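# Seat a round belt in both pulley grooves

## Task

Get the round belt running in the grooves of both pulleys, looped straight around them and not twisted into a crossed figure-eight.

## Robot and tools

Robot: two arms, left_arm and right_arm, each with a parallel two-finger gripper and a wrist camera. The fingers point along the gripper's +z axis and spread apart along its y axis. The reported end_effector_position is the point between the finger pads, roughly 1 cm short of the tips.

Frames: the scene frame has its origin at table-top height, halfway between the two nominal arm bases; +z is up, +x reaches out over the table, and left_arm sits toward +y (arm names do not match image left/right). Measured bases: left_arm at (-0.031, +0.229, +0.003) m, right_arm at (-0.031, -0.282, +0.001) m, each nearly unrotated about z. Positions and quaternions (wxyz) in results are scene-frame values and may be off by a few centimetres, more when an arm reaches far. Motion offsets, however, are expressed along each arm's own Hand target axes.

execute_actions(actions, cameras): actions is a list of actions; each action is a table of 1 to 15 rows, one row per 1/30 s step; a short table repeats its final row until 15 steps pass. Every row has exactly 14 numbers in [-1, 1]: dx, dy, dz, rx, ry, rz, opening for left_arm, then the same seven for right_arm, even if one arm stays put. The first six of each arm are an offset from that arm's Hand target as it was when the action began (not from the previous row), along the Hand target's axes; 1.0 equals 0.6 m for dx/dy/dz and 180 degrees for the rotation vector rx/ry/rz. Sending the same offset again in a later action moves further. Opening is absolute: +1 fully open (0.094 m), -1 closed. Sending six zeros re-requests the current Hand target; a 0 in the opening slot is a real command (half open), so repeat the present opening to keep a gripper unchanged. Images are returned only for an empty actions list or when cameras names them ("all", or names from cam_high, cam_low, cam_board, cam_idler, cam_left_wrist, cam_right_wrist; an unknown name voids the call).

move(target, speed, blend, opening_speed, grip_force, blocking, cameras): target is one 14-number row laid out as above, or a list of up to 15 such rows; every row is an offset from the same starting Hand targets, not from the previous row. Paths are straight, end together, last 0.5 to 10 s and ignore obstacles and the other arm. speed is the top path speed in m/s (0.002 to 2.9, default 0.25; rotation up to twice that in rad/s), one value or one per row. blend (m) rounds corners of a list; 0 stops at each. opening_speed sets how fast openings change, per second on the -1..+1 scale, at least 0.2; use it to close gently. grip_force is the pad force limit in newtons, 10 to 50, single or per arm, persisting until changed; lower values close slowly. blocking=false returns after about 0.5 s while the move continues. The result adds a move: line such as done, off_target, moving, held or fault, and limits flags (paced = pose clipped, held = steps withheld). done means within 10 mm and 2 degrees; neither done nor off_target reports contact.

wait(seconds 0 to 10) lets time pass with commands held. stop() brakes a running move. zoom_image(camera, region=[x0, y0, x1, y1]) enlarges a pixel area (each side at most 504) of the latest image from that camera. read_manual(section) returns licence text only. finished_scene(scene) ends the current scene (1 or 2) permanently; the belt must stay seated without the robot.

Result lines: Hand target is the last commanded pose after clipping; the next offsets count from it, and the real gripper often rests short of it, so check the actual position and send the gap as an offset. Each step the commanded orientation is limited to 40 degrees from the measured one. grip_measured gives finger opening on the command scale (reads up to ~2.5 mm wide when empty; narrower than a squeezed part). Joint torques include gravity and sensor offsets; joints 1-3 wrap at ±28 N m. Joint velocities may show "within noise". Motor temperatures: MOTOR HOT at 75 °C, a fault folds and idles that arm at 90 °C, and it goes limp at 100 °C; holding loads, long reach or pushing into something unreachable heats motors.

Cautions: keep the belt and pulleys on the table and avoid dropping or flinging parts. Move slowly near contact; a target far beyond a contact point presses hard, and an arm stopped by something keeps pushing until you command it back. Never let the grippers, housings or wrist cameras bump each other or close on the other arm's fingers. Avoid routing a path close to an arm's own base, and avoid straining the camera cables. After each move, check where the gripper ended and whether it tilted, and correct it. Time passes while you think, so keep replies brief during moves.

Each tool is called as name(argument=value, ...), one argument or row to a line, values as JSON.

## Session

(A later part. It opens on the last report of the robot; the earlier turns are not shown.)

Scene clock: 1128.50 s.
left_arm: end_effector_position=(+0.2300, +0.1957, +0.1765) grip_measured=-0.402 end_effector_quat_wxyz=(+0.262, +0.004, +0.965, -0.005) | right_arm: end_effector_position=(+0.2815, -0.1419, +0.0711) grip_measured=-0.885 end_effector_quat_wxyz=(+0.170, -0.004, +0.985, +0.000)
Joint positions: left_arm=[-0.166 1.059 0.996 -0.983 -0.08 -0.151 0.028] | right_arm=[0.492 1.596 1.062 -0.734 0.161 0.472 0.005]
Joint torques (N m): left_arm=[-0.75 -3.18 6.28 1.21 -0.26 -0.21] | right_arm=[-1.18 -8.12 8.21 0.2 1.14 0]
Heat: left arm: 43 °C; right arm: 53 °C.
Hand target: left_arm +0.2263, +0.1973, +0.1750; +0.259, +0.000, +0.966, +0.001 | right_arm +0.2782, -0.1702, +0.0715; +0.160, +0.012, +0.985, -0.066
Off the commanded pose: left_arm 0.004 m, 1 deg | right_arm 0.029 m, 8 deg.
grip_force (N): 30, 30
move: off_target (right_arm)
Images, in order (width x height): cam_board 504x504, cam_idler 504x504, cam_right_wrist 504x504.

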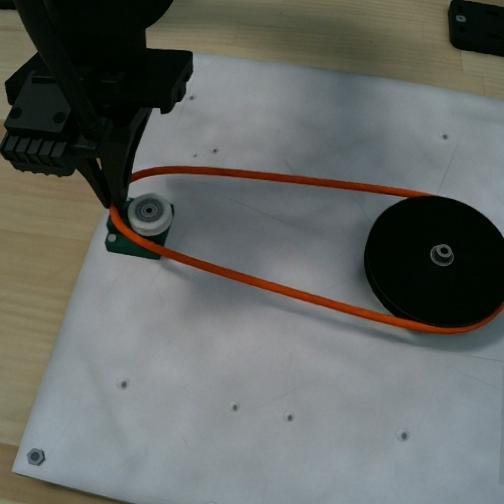

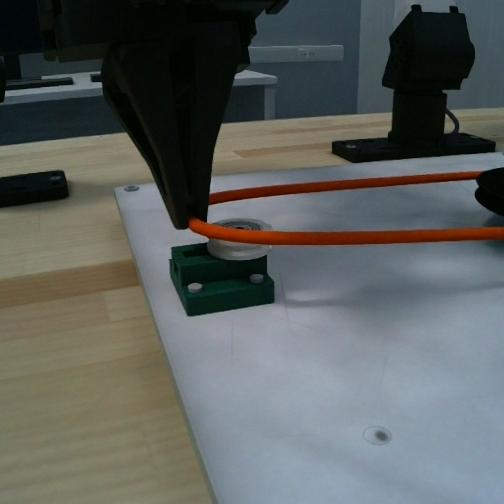

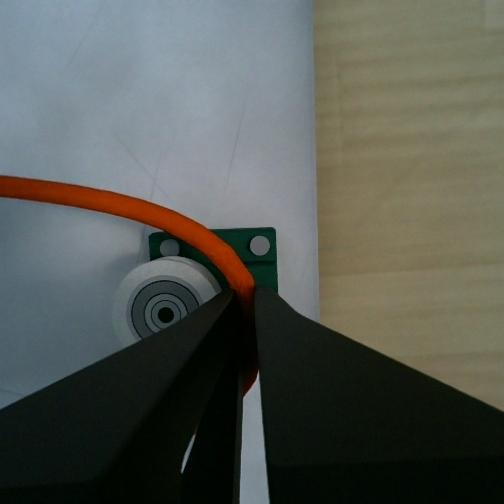

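move(
  target=[0,0,0,0,0,0,-0.4,-0.001,0,0.028,0,0,0,-0.97],
  speed=0.05,
  cameras=["cam_right_wrist","cam_board","cam_idler"],
)

zoom_image(
  camera="cam_idler",
  region=[130, 120, 330, 320],
)

zoom_image(
  camera="cam_board",
  region=[60, 120, 260, 320],
)

Scene clock: 1136.47 s.
left_arm: end_effector_position=(+0.2300, +0.1957, +0.1765) grip_measured=-0.402 end_effector_quat_wxyz=(+0.262, +0.004, +0.965, -0.005) | right_arm: end_effector_position=(+0.2856, -0.1413, +0.0616) grip_measured=-0.885 end_effector_quat_wxyz=(+0.167, -0.003, +0.986, -0.006)
Joint positions: left_arm=[-0.166 1.059 0.996 -0.983 -0.08 -0.151 0.028] | right_arm=[0.492 1.632 1.062 -0.71 0.17 0.472 0.005]
Joint torques (N m): left_arm=[-0.72 -3.23 6.23 1.24 -0.27 -0.21] | right_arm=[-2.26 -8.28 5.67 0.53 1.09 -0.11]
Heat: left arm: 43 °C; right arm: 52 °C.
Hand target: left_arm +0.2263, +0.1973, +0.1750; +0.259, +0.000, +0.966, +0.001 | right_arm +0.2840, -0.1725, +0.0559; +0.160, +0.013, +0.985, -0.066
Off the commanded pose: left_arm 0.004 m, 1 deg | right_arm 0.032 m, 7 deg.
grip_force (N): 30, 30
move: off_target (right_arm)
Images, in order (width x height): cam_board 504x504, cam_idler 504x504, cam_right_wrist 504x504.

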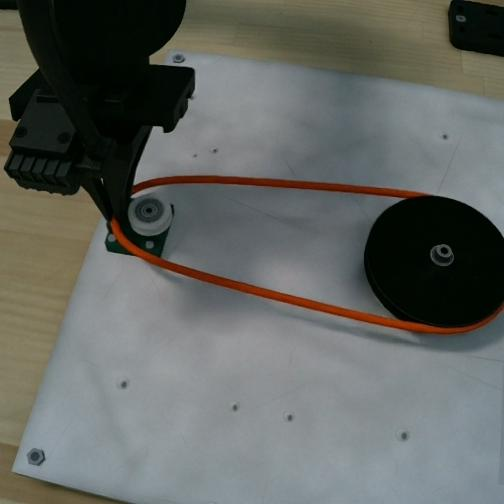

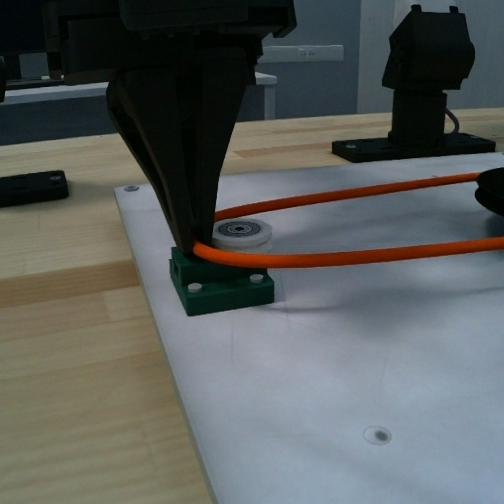

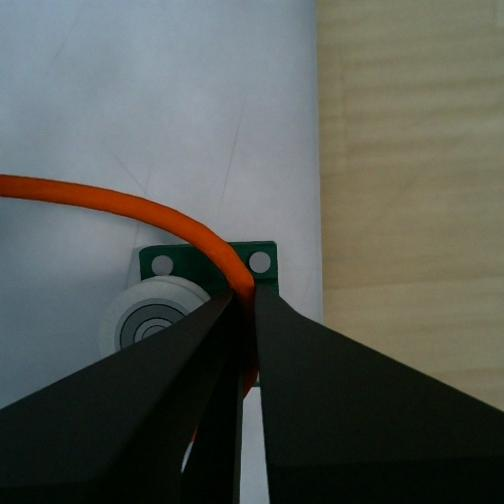

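Scaled by 2.520 from the camera's 504x504 image, which has a finer 720x720 frame.

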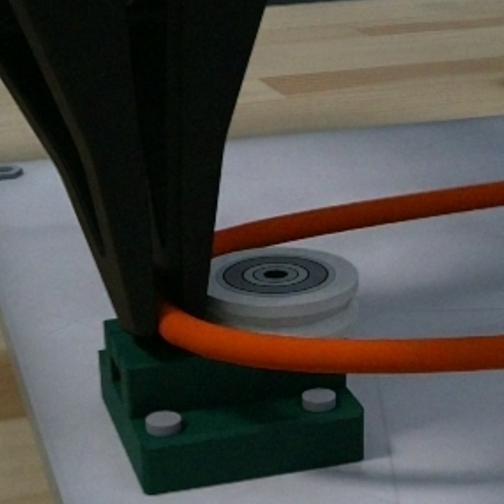

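Scaled by 2.520 from the camera's 504x504 image, which has a finer 720x720 frame.

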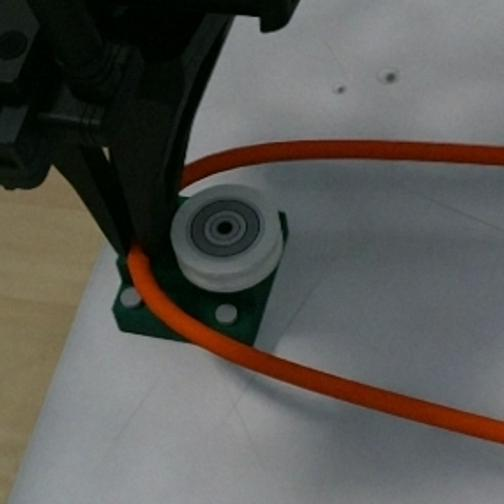

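move(
  target=[0,0,0,0,0,0,-0.4,0,0,0,0,-0.06,0,-0.97],
  speed=0.05,
  cameras=["cam_right_wrist","cam_board","cam_idler"],
)

zoom_image(
  camera="cam_idler",
  region=[130, 120, 330, 320],
)

zoom_image(
  camera="cam_board",
  region=[60, 120, 260, 320],
)

Scene clock: 1147.63 s.
left_arm: end_effector_position=(+0.2300, +0.1957, +0.1765) grip_measured=-0.402 end_effector_quat_wxyz=(+0.262, +0.004, +0.965, -0.005) | right_arm: end_effector_position=(+0.2915, -0.1418, +0.0597) grip_measured=-0.885 end_effector_quat_wxyz=(+0.257, -0.005, +0.967, -0.005)
Joint positions: left_arm=[-0.166 1.059 0.996 -0.983 -0.08 -0.151 0.028] | right_arm=[0.528 1.54 0.887 -0.465 0.263 0.468 0.005]
Joint torques (N m): left_arm=[-0.77 -3.23 6.26 1.22 -0.27 -0.23] | right_arm=[-1.1 -9.37 4.34 0.73 1.18 -0.13]
Heat: left arm: 43 °C; right arm: 51 °C.
Hand target: left_arm +0.2263, +0.1973, +0.1750; +0.259, +0.000, +0.966, +0.001 | right_arm +0.2840, -0.1724, +0.0559; +0.252, +0.006, +0.965, -0.066
Off the commanded pose: left_arm 0.004 m, 1 deg | right_arm 0.032 m, 7 deg.
grip_force (N): 30, 30
move: off_target (right_arm)
Images, in order (width x height): cam_board 504x504, cam_idler 504x504, cam_right_wrist 504x504.

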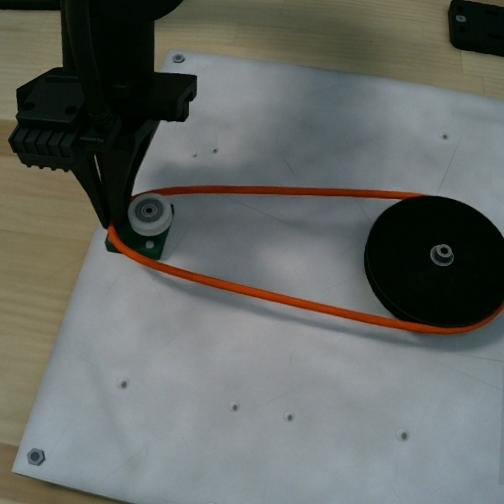

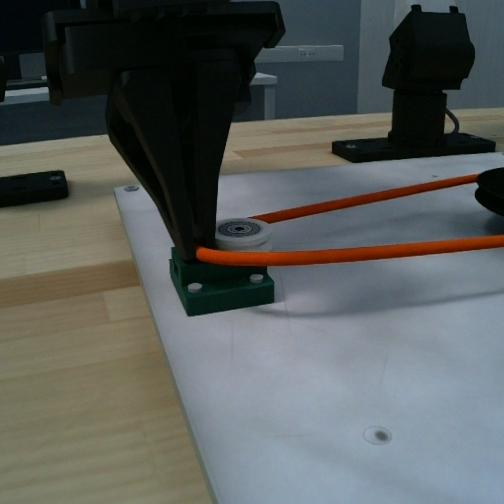

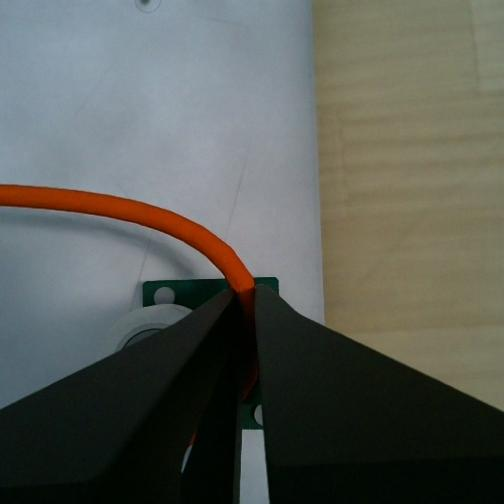

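Scaled by 2.520 from the camera's 504x504 image, which has a finer 720x720 frame.

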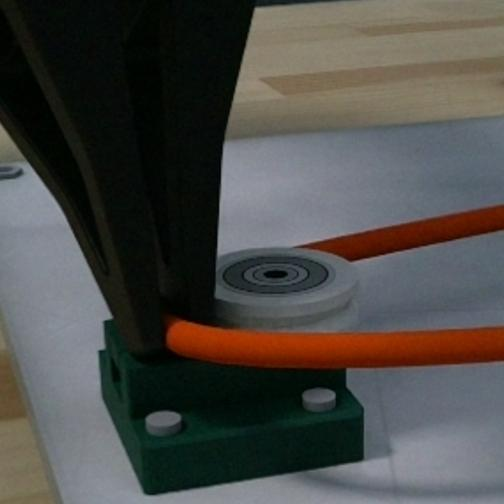

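Scaled by 2.520 from the camera's 504x504 image, which has a finer 720x720 frame.

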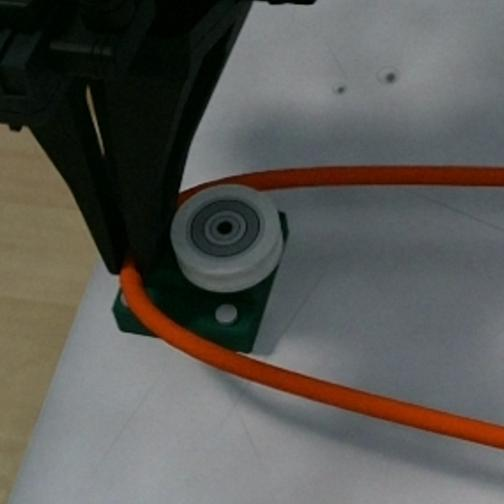

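move(
  target=[0,0,0,0,0,0,-0.4,0.0098,0.005,-0.0095,0,0,0,-0.97],
  speed=0.05,
  cameras=["cam_right_wrist","cam_board","cam_idler"],
)

zoom_image(
  camera="cam_idler",
  region=[130, 120, 330, 320],
)

zoom_image(
  camera="cam_board",
  region=[60, 120, 260, 320],
)

Scene clock: 1157.10 s.
left_arm: end_effector_position=(+0.2300, +0.1957, +0.1765) grip_measured=-0.402 end_effector_quat_wxyz=(+0.262, +0.004, +0.965, -0.005) | right_arm: end_effector_position=(+0.2870, -0.1409, +0.0599) grip_measured=-0.885 end_effector_quat_wxyz=(+0.262, -0.008, +0.965, -0.012)
Joint positions: left_arm=[-0.166 1.059 0.996 -0.983 -0.08 -0.151 0.028] | right_arm=[0.55 1.529 0.872 -0.464 0.289 0.478 0.005]
Joint torques (N m): left_arm=[-0.75 -3.28 6.31 1.23 -0.27 -0.22] | right_arm=[-0.68 -9.88 4.7 0.52 1.03 0.01]
Motor temperatures (°C): left_arm=[25 33 43 32 24 23 25] | right_arm=[25 50 37 27 31 22 25]
Heat: left arm: 43 °C; right arm: 50 °C.
Hand target: left_arm +0.2263, +0.1973, +0.1750; +0.259, +0.000, +0.966, +0.001 | right_arm +0.2762, -0.1689, +0.0576; +0.252, +0.006, +0.965, -0.067
Off the commanded pose: left_arm 0.004 m, 1 deg | right_arm 0.030 m, 7 deg.
grip_force (N): 30, 30
move: off_target (right_arm)
Images, in order (width x height): cam_board 504x504, cam_idler 504x504, cam_right_wrist 504x504.

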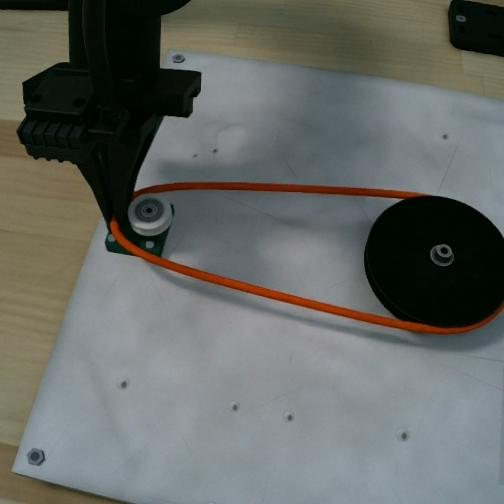

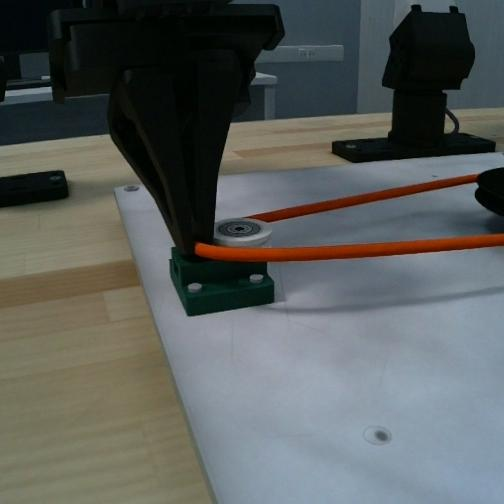

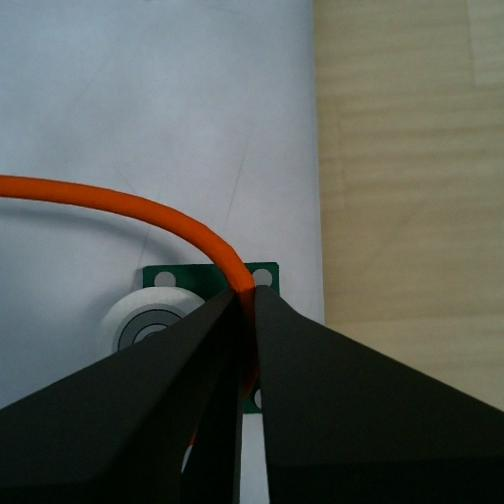

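Scaled by 2.520 from the camera's 504x504 image, which has a finer 720x720 frame.

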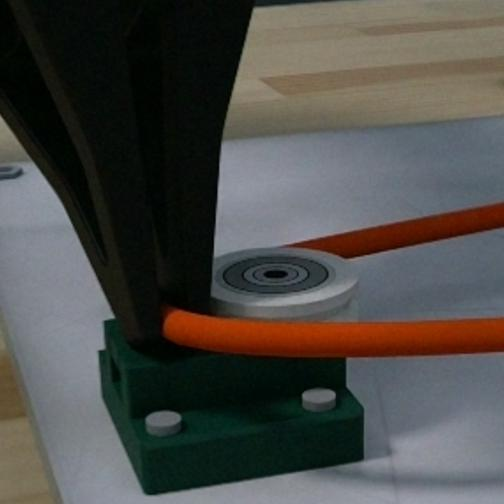

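Scaled by 2.520 from the camera's 504x504 image, which has a finer 720x720 frame.

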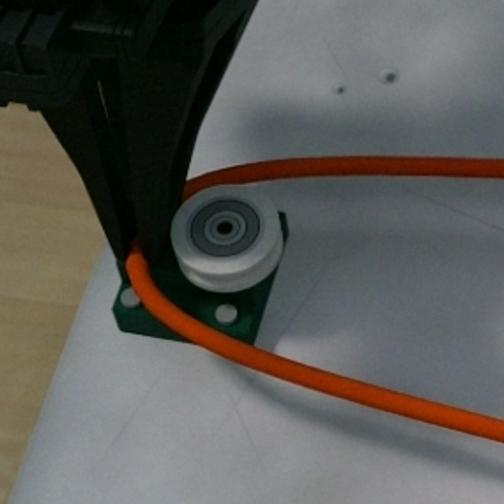

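move(
  target=[0,0,0,0,0,0,-0.4,0,-0.02,0,0,0,0,-0.97],
  speed=0.05,
  cameras=[],
)

move(
  target=[0,0,0,0,0,0,-0.4,0,0,0,0,0,0,-0.78],
  opening_speed=0.2,
  cameras=["cam_right_wrist","cam_board","cam_idler"],
)

zoom_image(
  camera="cam_idler",
  region=[130, 120, 330, 320],
)

zoom_image(
  camera="cam_board",
  region=[60, 120, 260, 320],
)

Scene clock: 1177.77 s.
left_arm: end_effector_position=(+0.2300, +0.1957, +0.1765) grip_measured=-0.402 end_effector_quat_wxyz=(+0.262, +0.004, +0.965, -0.005) | right_arm: end_effector_position=(+0.2825, -0.1428, +0.0610) grip_measured=-0.885 end_effector_quat_wxyz=(+0.259, -0.013, +0.966, -0.003)
Joint positions: left_arm=[-0.166 1.059 0.996 -0.983 -0.08 -0.151 0.028] | right_arm=[0.541 1.501 0.852 -0.464 0.265 0.462 0.005]
Joint torques (N m): left_arm=[-0.75 -3.22 6.28 1.23 -0.28 -0.22] | right_arm=[-2.7 -9.7 4.46 0.58 1.11 -0.13]
Heat: left arm: 43 °C; right arm: 50 °C.
Hand target: left_arm +0.2263, +0.1973, +0.1750; +0.259, +0.000, +0.966, +0.001 | right_arm +0.2757, -0.1807, +0.0591; +0.252, +0.006, +0.965, -0.066
Off the commanded pose: left_arm 0.004 m, 1 deg | right_arm 0.039 m, 8 deg.
grip_force (N): 30, 30
move: off_target (right_arm)
No camera images: "cameras" was empty.

Scene clock: 1178.93 s.
left_arm: end_effector_position=(+0.2300, +0.1957, +0.1765) grip_measured=-0.402 end_effector_quat_wxyz=(+0.262, +0.004, +0.965, -0.005) | right_arm: end_effector_position=(+0.2833, -0.1447, +0.0610) grip_measured=-0.781 end_effector_quat_wxyz=(+0.259, -0.012, +0.966, -0.004)
Joint positions: left_arm=[-0.166 1.059 0.996 -0.983 -0.08 -0.151 0.028] | right_arm=[0.534 1.501 0.852 -0.464 0.265 0.459 0.01]
Joint torques (N m): left_arm=[-0.83 -3.25 6.28 1.22 -0.27 -0.21] | right_arm=[-2.28 -9.94 4.51 0.55 1.11 -0.06]
Heat: left arm: 43 °C; right arm: 50 °C.
Hand target: left_arm +0.2263, +0.1973, +0.1750; +0.259, +0.000, +0.966, +0.001 | right_arm +0.2757, -0.1808, +0.0591; +0.252, +0.006, +0.965, -0.066
Off the commanded pose: left_arm 0.004 m, 1 deg | right_arm 0.037 m, 7 deg.
grip_force (N): 30, 30
move: off_target (right_arm)
Images, in order (width x height): cam_board 504x504, cam_idler 504x504, cam_right_wrist 504x504.

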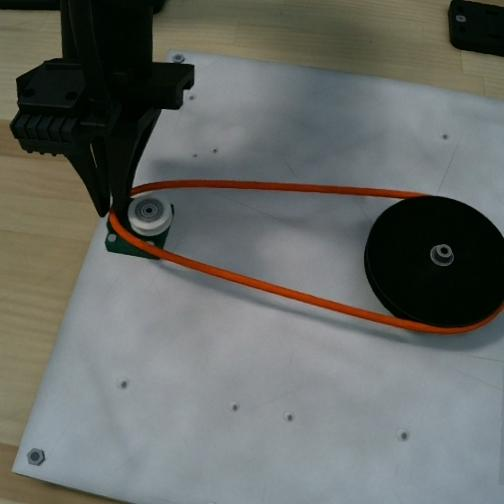

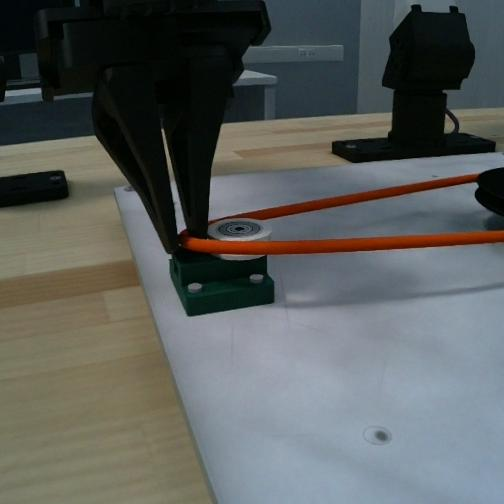

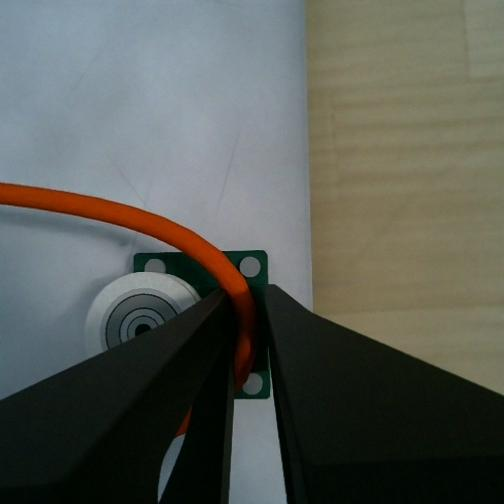

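Scaled by 2.520 from the camera's 504x504 image, which has a finer 720x720 frame.

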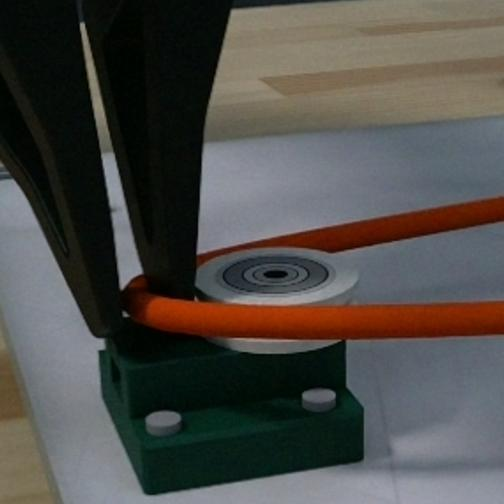

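Scaled by 2.520 from the camera's 504x504 image, which has a finer 720x720 frame.

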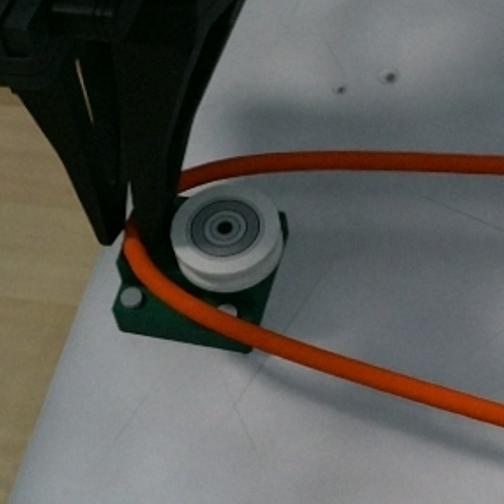

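move(
  target=[0,0,0,0,0,0,-0.4,-0.052,0,0.03,0,0,0,-0.78],
  speed=0.04,
  cameras=["cam_right_wrist","cam_board","cam_idler"],
)

zoom_image(
  camera="cam_idler",
  region=[130, 120, 330, 320],
)

zoom_image(
  camera="cam_board",
  region=[60, 120, 260, 320],
)

Scene clock: 1188.23 s.
left_arm: end_effector_position=(+0.2300, +0.1957, +0.1765) grip_measured=-0.402 end_effector_quat_wxyz=(+0.262, +0.004, +0.965, -0.005) | right_arm: end_effector_position=(+0.3009, -0.1446, +0.0570) grip_measured=-0.780 end_effector_quat_wxyz=(+0.246, -0.026, +0.969, +0.004)
Joint positions: left_arm=[-0.166 1.059 0.996 -0.983 -0.08 -0.151 0.028] | right_arm=[0.483 1.57 0.912 -0.459 0.209 0.392 0.01]
Joint torques (N m): left_arm=[-0.8 -3.23 6.23 1.22 -0.27 -0.24] | right_arm=[-3.63 -7.21 8.43 0.78 1.37 -0.08]
Heat: left arm: 43 °C; right arm: 49 °C.
Hand target: left_arm +0.2263, +0.1973, +0.1750; +0.259, +0.000, +0.966, +0.001 | right_arm +0.3117, -0.1824, +0.0588; +0.252, +0.006, +0.965, -0.066
Off the commanded pose: left_arm 0.004 m, 1 deg | right_arm 0.039 m, 9 deg.
grip_force (N): 30, 30
move: off_target (right_arm)
Images, in order (width x height): cam_board 504x504, cam_idler 504x504, cam_right_wrist 504x504.

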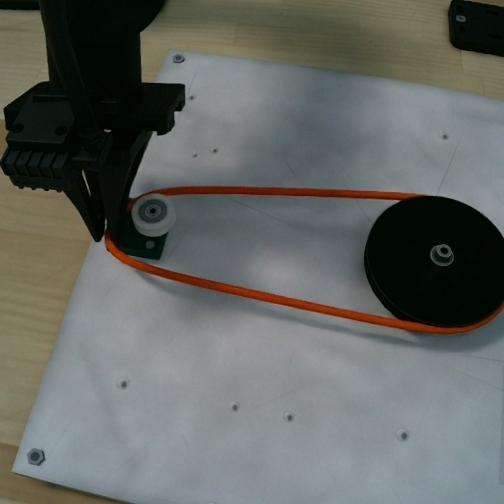

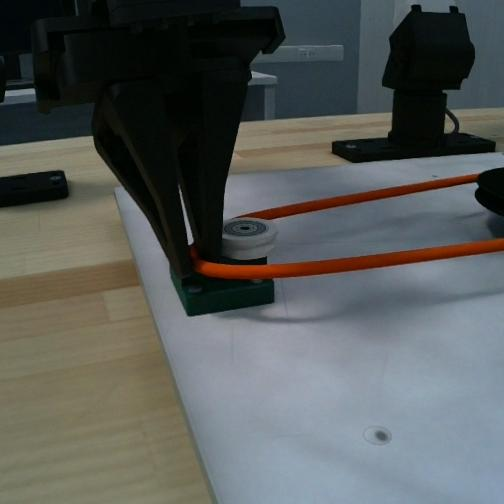

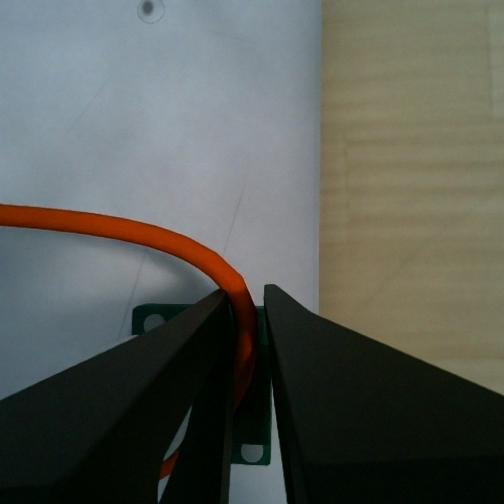

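Scaled by 2.520 from the camera's 504x504 image, which has a finer 720x720 frame.

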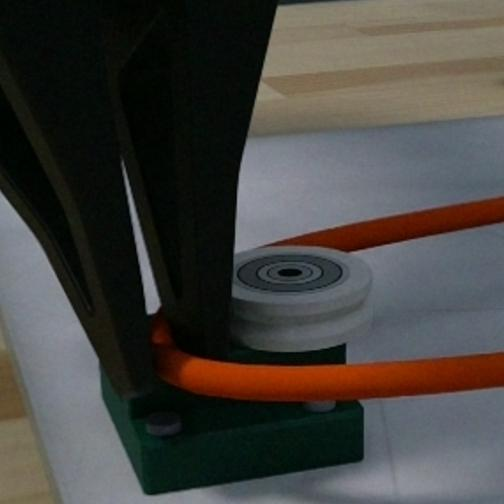

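Scaled by 2.520 from the camera's 504x504 image, which has a finer 720x720 frame.

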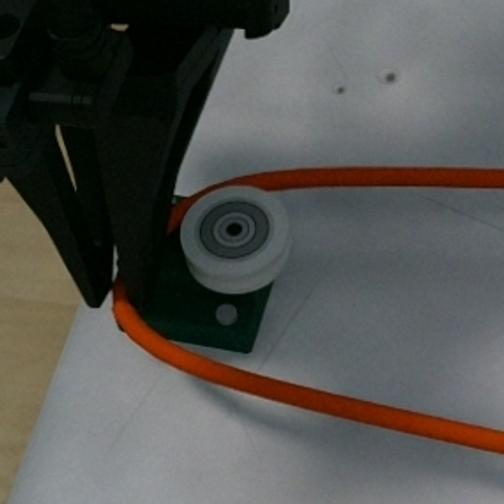

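move(
  target=[0,0,0,0,0,0,-0.4,-0.036,0,0.012,0,0,0,-0.78],
  speed=0.04,
  cameras=["cam_right_wrist","cam_board","cam_idler"],
)

zoom_image(
  camera="cam_idler",
  region=[130, 120, 330, 320],
)

zoom_image(
  camera="cam_board",
  region=[60, 120, 260, 320],
)

Scene clock: 1199.43 s.
left_arm: end_effector_position=(+0.2300, +0.1957, +0.1765) grip_measured=-0.402 end_effector_quat_wxyz=(+0.262, +0.004, +0.965, -0.005) | right_arm: end_effector_position=(+0.3085, -0.1425, +0.0545) grip_measured=-0.780 end_effector_quat_wxyz=(+0.220, -0.036, +0.975, +0.007)
Joint positions: left_arm=[-0.166 1.059 0.996 -0.983 -0.08 -0.151 0.028] | right_arm=[0.459 1.63 0.987 -0.516 0.169 0.361 0.01]
Joint torques (N m): left_arm=[-0.76 -3.26 6.3 1.21 -0.26 -0.21] | right_arm=[-4.4 -7.83 9.16 1.09 1.66 -0.06]
Heat: left arm: 43 °C; right arm: 49 °C.
Hand target: left_arm +0.2263, +0.1973, +0.1750; +0.259, +0.000, +0.966, +0.001 | right_arm +0.3340, -0.1829, +0.0630; +0.252, +0.006, +0.965, -0.066
Off the commanded pose: left_arm 0.004 m, 1 deg | right_arm 0.049 m, 10 deg.
grip_force (N): 30, 30
move: off_target (right_arm)
Images, in order (width x height): cam_board 504x504, cam_idler 504x504, cam_right_wrist 504x504.

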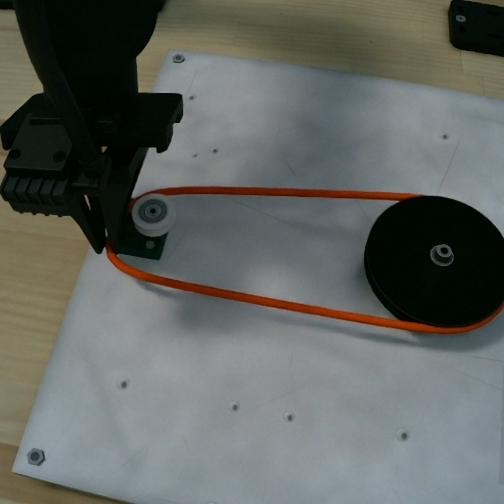

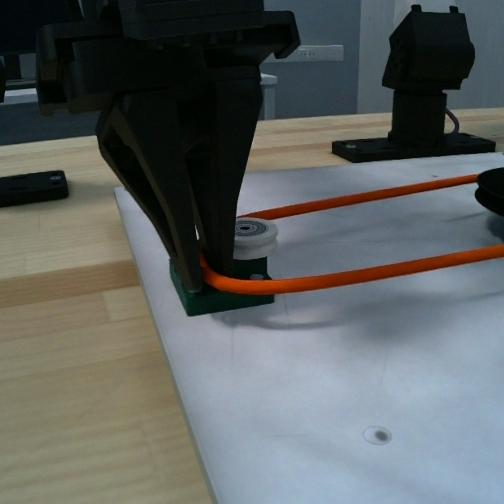

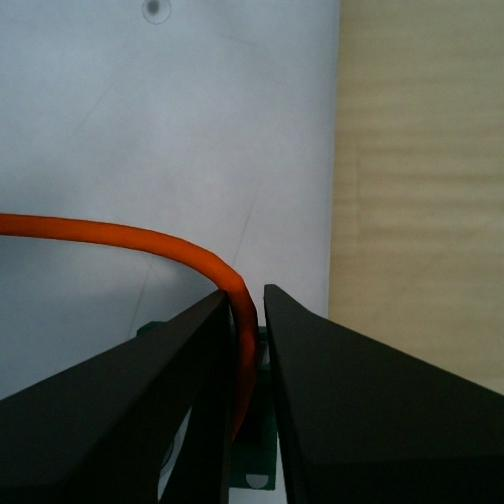

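Scaled by 2.520 from the camera's 504x504 image, which has a finer 720x720 frame.

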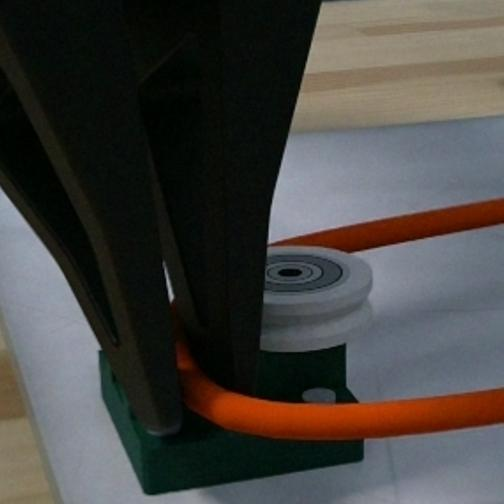

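Scaled by 2.520 from the camera's 504x504 image, which has a finer 720x720 frame.

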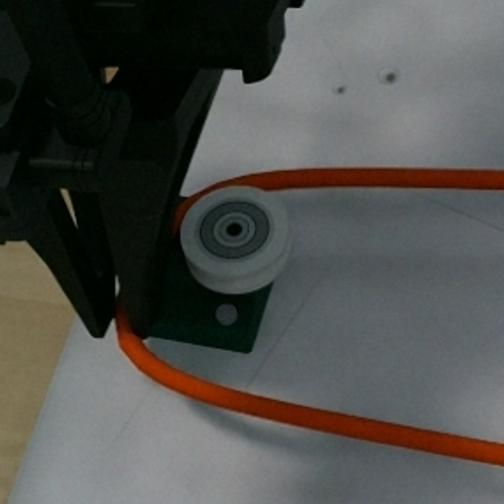

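move(
  target=[
    [0,0,0,0,0,0,-0.4,-0.012,0,-0.021,0,0,0,-0.78],
    [0,0,0,0,0,0,-0.4,-0.012,0.055,-0.021,0,0,0,-0.78],
  ],
  speed=0.04,
  cameras=["cam_right_wrist","cam_board","cam_idler"],
)

zoom_image(
  camera="cam_idler",
  region=[130, 120, 330, 320],
)

zoom_image(
  camera="cam_board",
  region=[60, 120, 260, 320],
)

Scene clock: 1216.43 s.
left_arm: end_effector_position=(+0.2300, +0.1957, +0.1765) grip_measured=-0.402 end_effector_quat_wxyz=(+0.262, +0.004, +0.965, -0.005) | right_arm: end_effector_position=(+0.3132, -0.1349, +0.0595) grip_measured=-0.780 end_effector_quat_wxyz=(+0.212, -0.021, +0.976, -0.032)
Joint positions: left_arm=[-0.166 1.059 0.996 -0.983 -0.08 -0.151 0.028] | right_arm=[0.512 1.694 1.09 -0.614 0.258 0.435 0.01]
Joint torques (N m): left_arm=[-0.73 -3.19 6.3 1.23 -0.29 -0.21] | right_arm=[-1.17 -9.13 9.74 1.22 1.18 0.09]
Heat: left arm: 42 °C; right arm: 48 °C.
Hand target: left_arm +0.2263, +0.1973, +0.1750; +0.259, +0.000, +0.966, +0.001 | right_arm +0.3357, -0.1484, +0.0734; +0.252, +0.006, +0.965, -0.066
Off the commanded pose: left_arm 0.004 m, 1 deg | right_arm 0.030 m, 7 deg.
grip_force (N): 30, 30
move: off_target (right_arm)
Images, in order (width x height): cam_board 504x504, cam_idler 504x504, cam_right_wrist 504x504.

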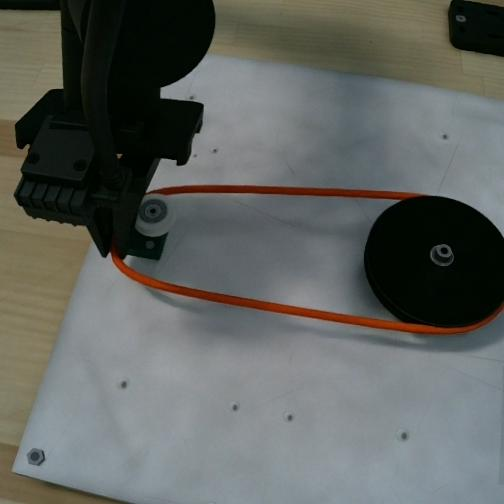

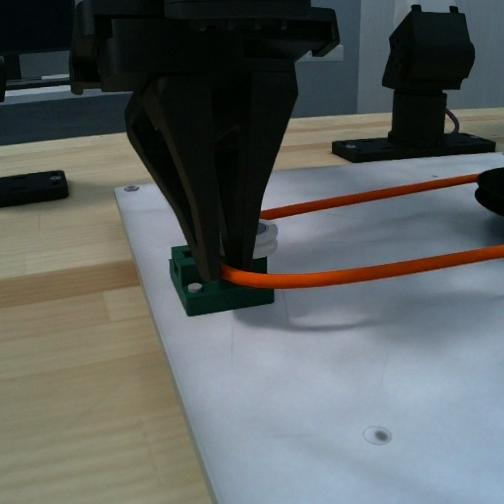

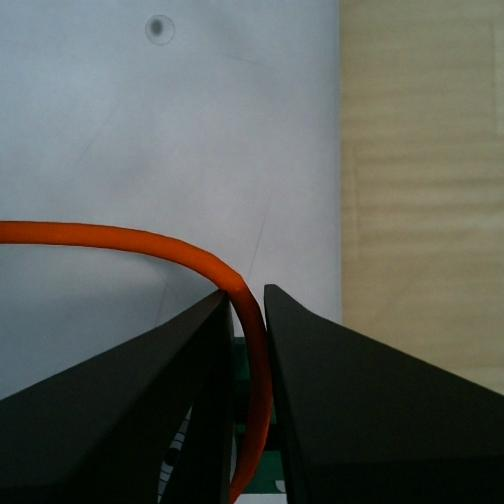

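Scaled by 2.520 from the camera's 504x504 image, which has a finer 720x720 frame.

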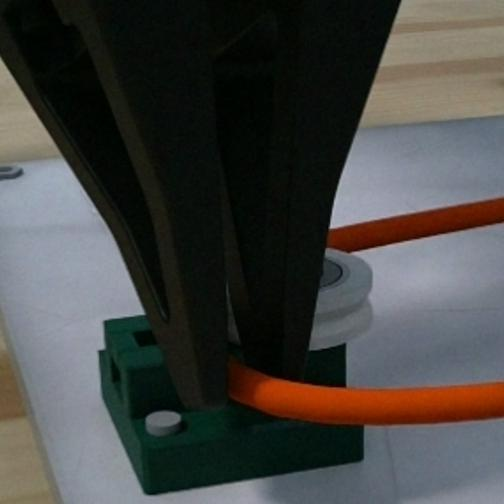

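Scaled by 2.520 from the camera's 504x504 image, which has a finer 720x720 frame.

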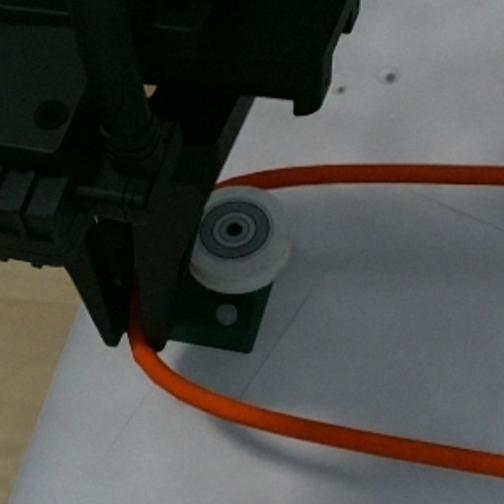

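move(
  target=[0,0,0,0,0,0,-0.4,-0.04,0,0.004,0,0,0,-0.78],
  speed=0.04,
  cameras=["cam_right_wrist","cam_board","cam_idler"],
)

zoom_image(
  camera="cam_idler",
  region=[130, 120, 330, 320],
)

zoom_image(
  camera="cam_board",
  region=[60, 120, 260, 320],
)

Scene clock: 1226.43 s.
left_arm: end_effector_position=(+0.2300, +0.1957, +0.1765) grip_measured=-0.402 end_effector_quat_wxyz=(+0.262, +0.004, +0.965, -0.005) | right_arm: end_effector_position=(+0.3204, -0.1309, +0.0630) grip_measured=-0.780 end_effector_quat_wxyz=(+0.192, -0.028, +0.980, -0.039)
Joint positions: left_arm=[-0.166 1.059 0.996 -0.983 -0.08 -0.151 0.028] | right_arm=[0.507 1.75 1.185 -0.695 0.247 0.421 0.01]
Joint torques (N m): left_arm=[-0.79 -3.18 6.3 1.22 -0.28 -0.22] | right_arm=[-3.17 -10.28 10.52 1.48 1.18 0]
Heat: left arm: 42 °C; right arm: 49 °C.
Hand target: left_arm +0.2263, +0.1973, +0.1750; +0.259, +0.000, +0.966, +0.001 | right_arm +0.3578, -0.1482, +0.0830; +0.252, +0.006, +0.965, -0.066
Off the commanded pose: left_arm 0.004 m, 1 deg | right_arm 0.046 m, 9 deg.
grip_force (N): 30, 30
move: off_target (right_arm)
Images, in order (width x height): cam_board 504x504, cam_idler 504x504, cam_right_wrist 504x504.

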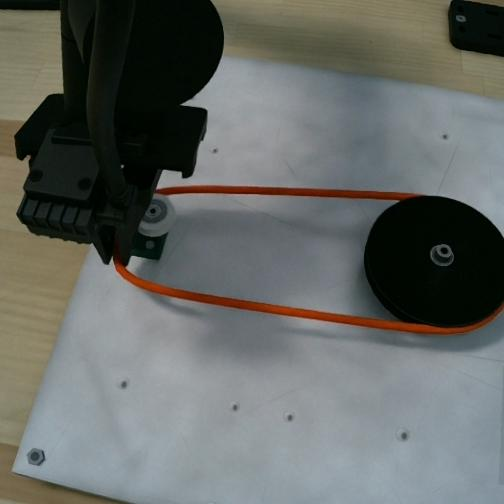

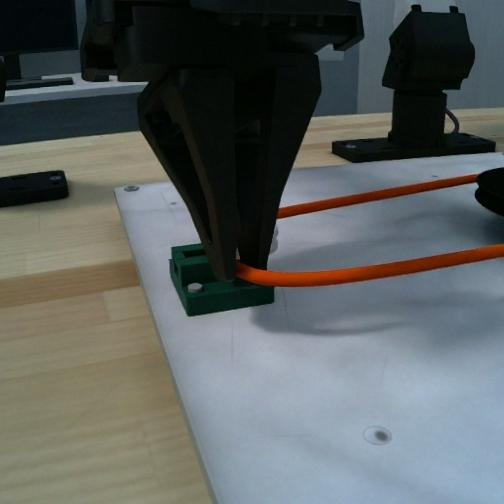

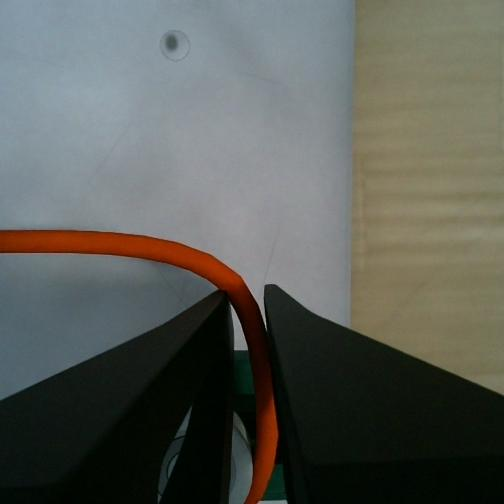

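Scaled by 2.520 from the camera's 504x504 image, which has a finer 720x720 frame.

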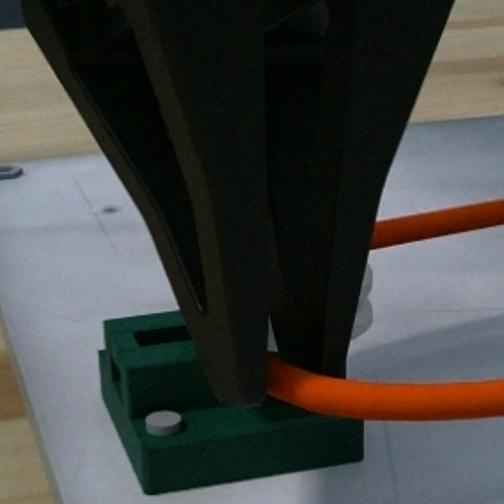

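Scaled by 2.520 from the camera's 504x504 image, which has a finer 720x720 frame.

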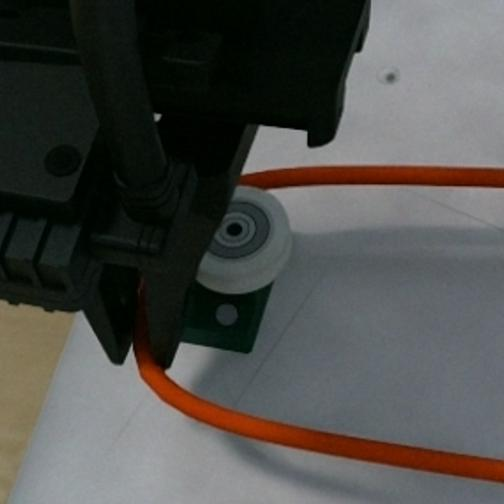

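move(
  target=[0,0,0,0,0,0,-0.4,-0.01,0.05,0.004,0,0,0,-0.78],
  speed=0.04,
  cameras=["cam_right_wrist","cam_board","cam_idler"],
)

zoom_image(
  camera="cam_idler",
  region=[130, 120, 330, 320],
)

zoom_image(
  camera="cam_right_wrist",
  region=[130, 204, 380, 504],
)

Scene clock: 1236.10 s.
left_arm: end_effector_position=(+0.2300, +0.1957, +0.1765) grip_measured=-0.402 end_effector_quat_wxyz=(+0.262, +0.004, +0.965, -0.005) | right_arm: end_effector_position=(+0.3321, -0.1169, +0.0614) grip_measured=-0.779 end_effector_quat_wxyz=(+0.191, -0.025, +0.980, -0.057)
Joint positions: left_arm=[-0.166 1.059 0.996 -0.983 -0.08 -0.151 0.028] | right_arm=[0.54 1.833 1.283 -0.738 0.287 0.46 0.01]
Joint torques (N m): left_arm=[-0.76 -3.26 6.35 1.21 -0.28 -0.22] | right_arm=[-0.77 -10.67 10.45 1.52 1.04 0.19]
Heat: left arm: 42 °C; right arm: 51 °C.
Hand target: left_arm +0.2263, +0.1973, +0.1750; +0.259, +0.000, +0.966, +0.001 | right_arm +0.3655, -0.1186, +0.0800; +0.252, +0.006, +0.965, -0.066
Off the commanded pose: left_arm 0.004 m, 1 deg | right_arm 0.038 m, 8 deg.
grip_force (N): 30, 30
move: off_target (right_arm)
Images, in order (width x height): cam_board 504x504, cam_idler 504x504, cam_right_wrist 504x504.

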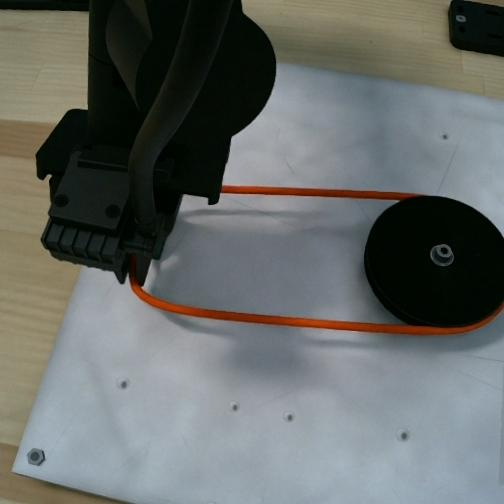

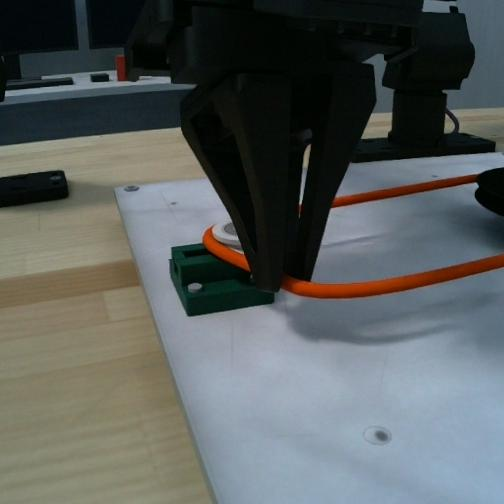

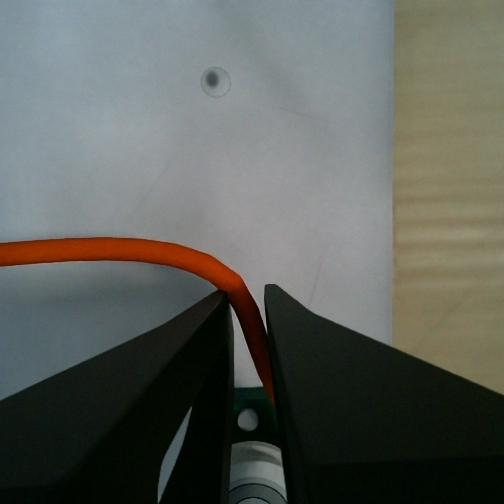

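Scaled by 2.520 from the camera's 504x504 image, which has a finer 720x720 frame.

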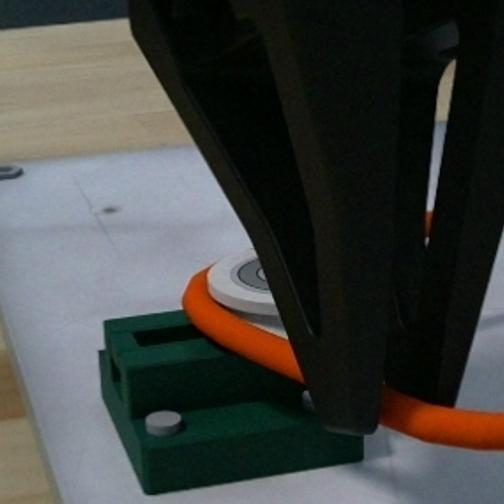

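Scaled by 1.680 from the camera's 504x504 image, which has a finer 720x720 frame.

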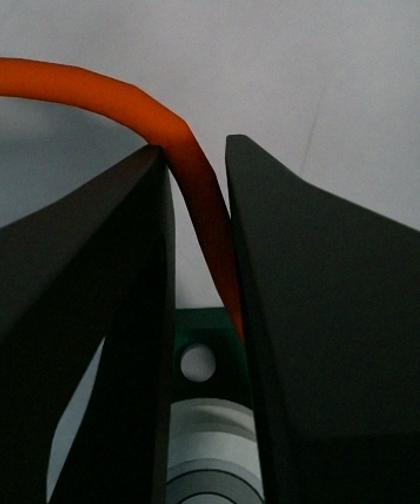

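move(
  target=[0,0,0,0,0,0,-0.4,0.055,0.01,-0.014,0,0,0,-0.78],
  speed=0.04,
  cameras=["cam_right_wrist","cam_board","cam_idler"],
)

zoom_image(
  camera="cam_idler",
  region=[130, 120, 330, 320],
)

Scene clock: 1247.20 s.
left_arm: end_effector_position=(+0.2300, +0.1957, +0.1765) grip_measured=-0.402 end_effector_quat_wxyz=(+0.262, +0.004, +0.965, -0.005) | right_arm: end_effector_position=(+0.3229, -0.1186, +0.0573) grip_measured=-0.779 end_effector_quat_wxyz=(+0.216, -0.011, +0.973, -0.085)
Joint positions: left_arm=[-0.166 1.059 0.996 -0.983 -0.08 -0.151 0.028] | right_arm=[0.588 1.81 1.215 -0.694 0.379 0.522 0.01]
Joint torques (N m): left_arm=[-0.72 -3.22 6.22 1.22 -0.28 -0.21] | right_arm=[0.64 -13.91 5.61 1.37 0.32 0.19]
Heat: left arm: 42 °C; right arm: 51 °C.
Hand target: left_arm +0.2263, +0.1973, +0.1750; +0.259, +0.000, +0.966, +0.001 | right_arm +0.3330, -0.1123, +0.0706; +0.252, +0.006, +0.965, -0.066
Off the commanded pose: left_arm 0.004 m, 1 deg | right_arm 0.018 m, 5 deg.
grip_force (N): 30, 30
move: off_target (right_arm)
Images, in order (width x height): cam_board 504x504, cam_idler 504x504, cam_right_wrist 504x504.

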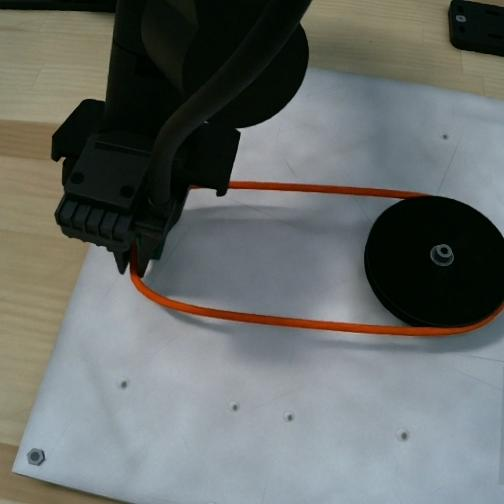

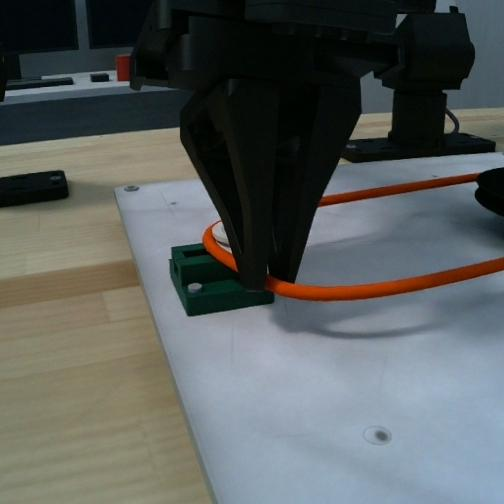

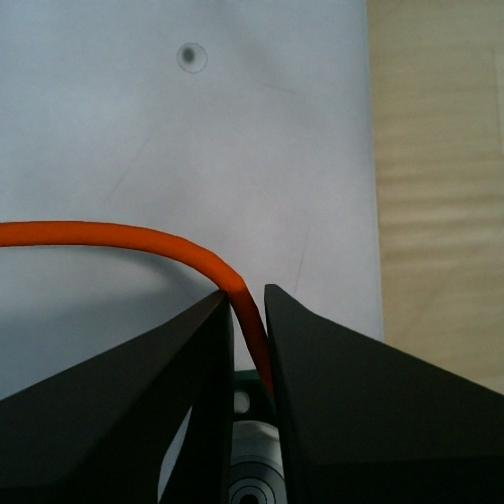

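Scaled by 2.520 from the camera's 504x504 image, which has a finer 720x720 frame.

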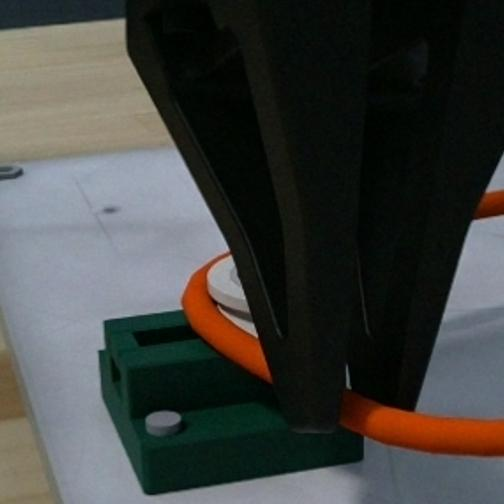

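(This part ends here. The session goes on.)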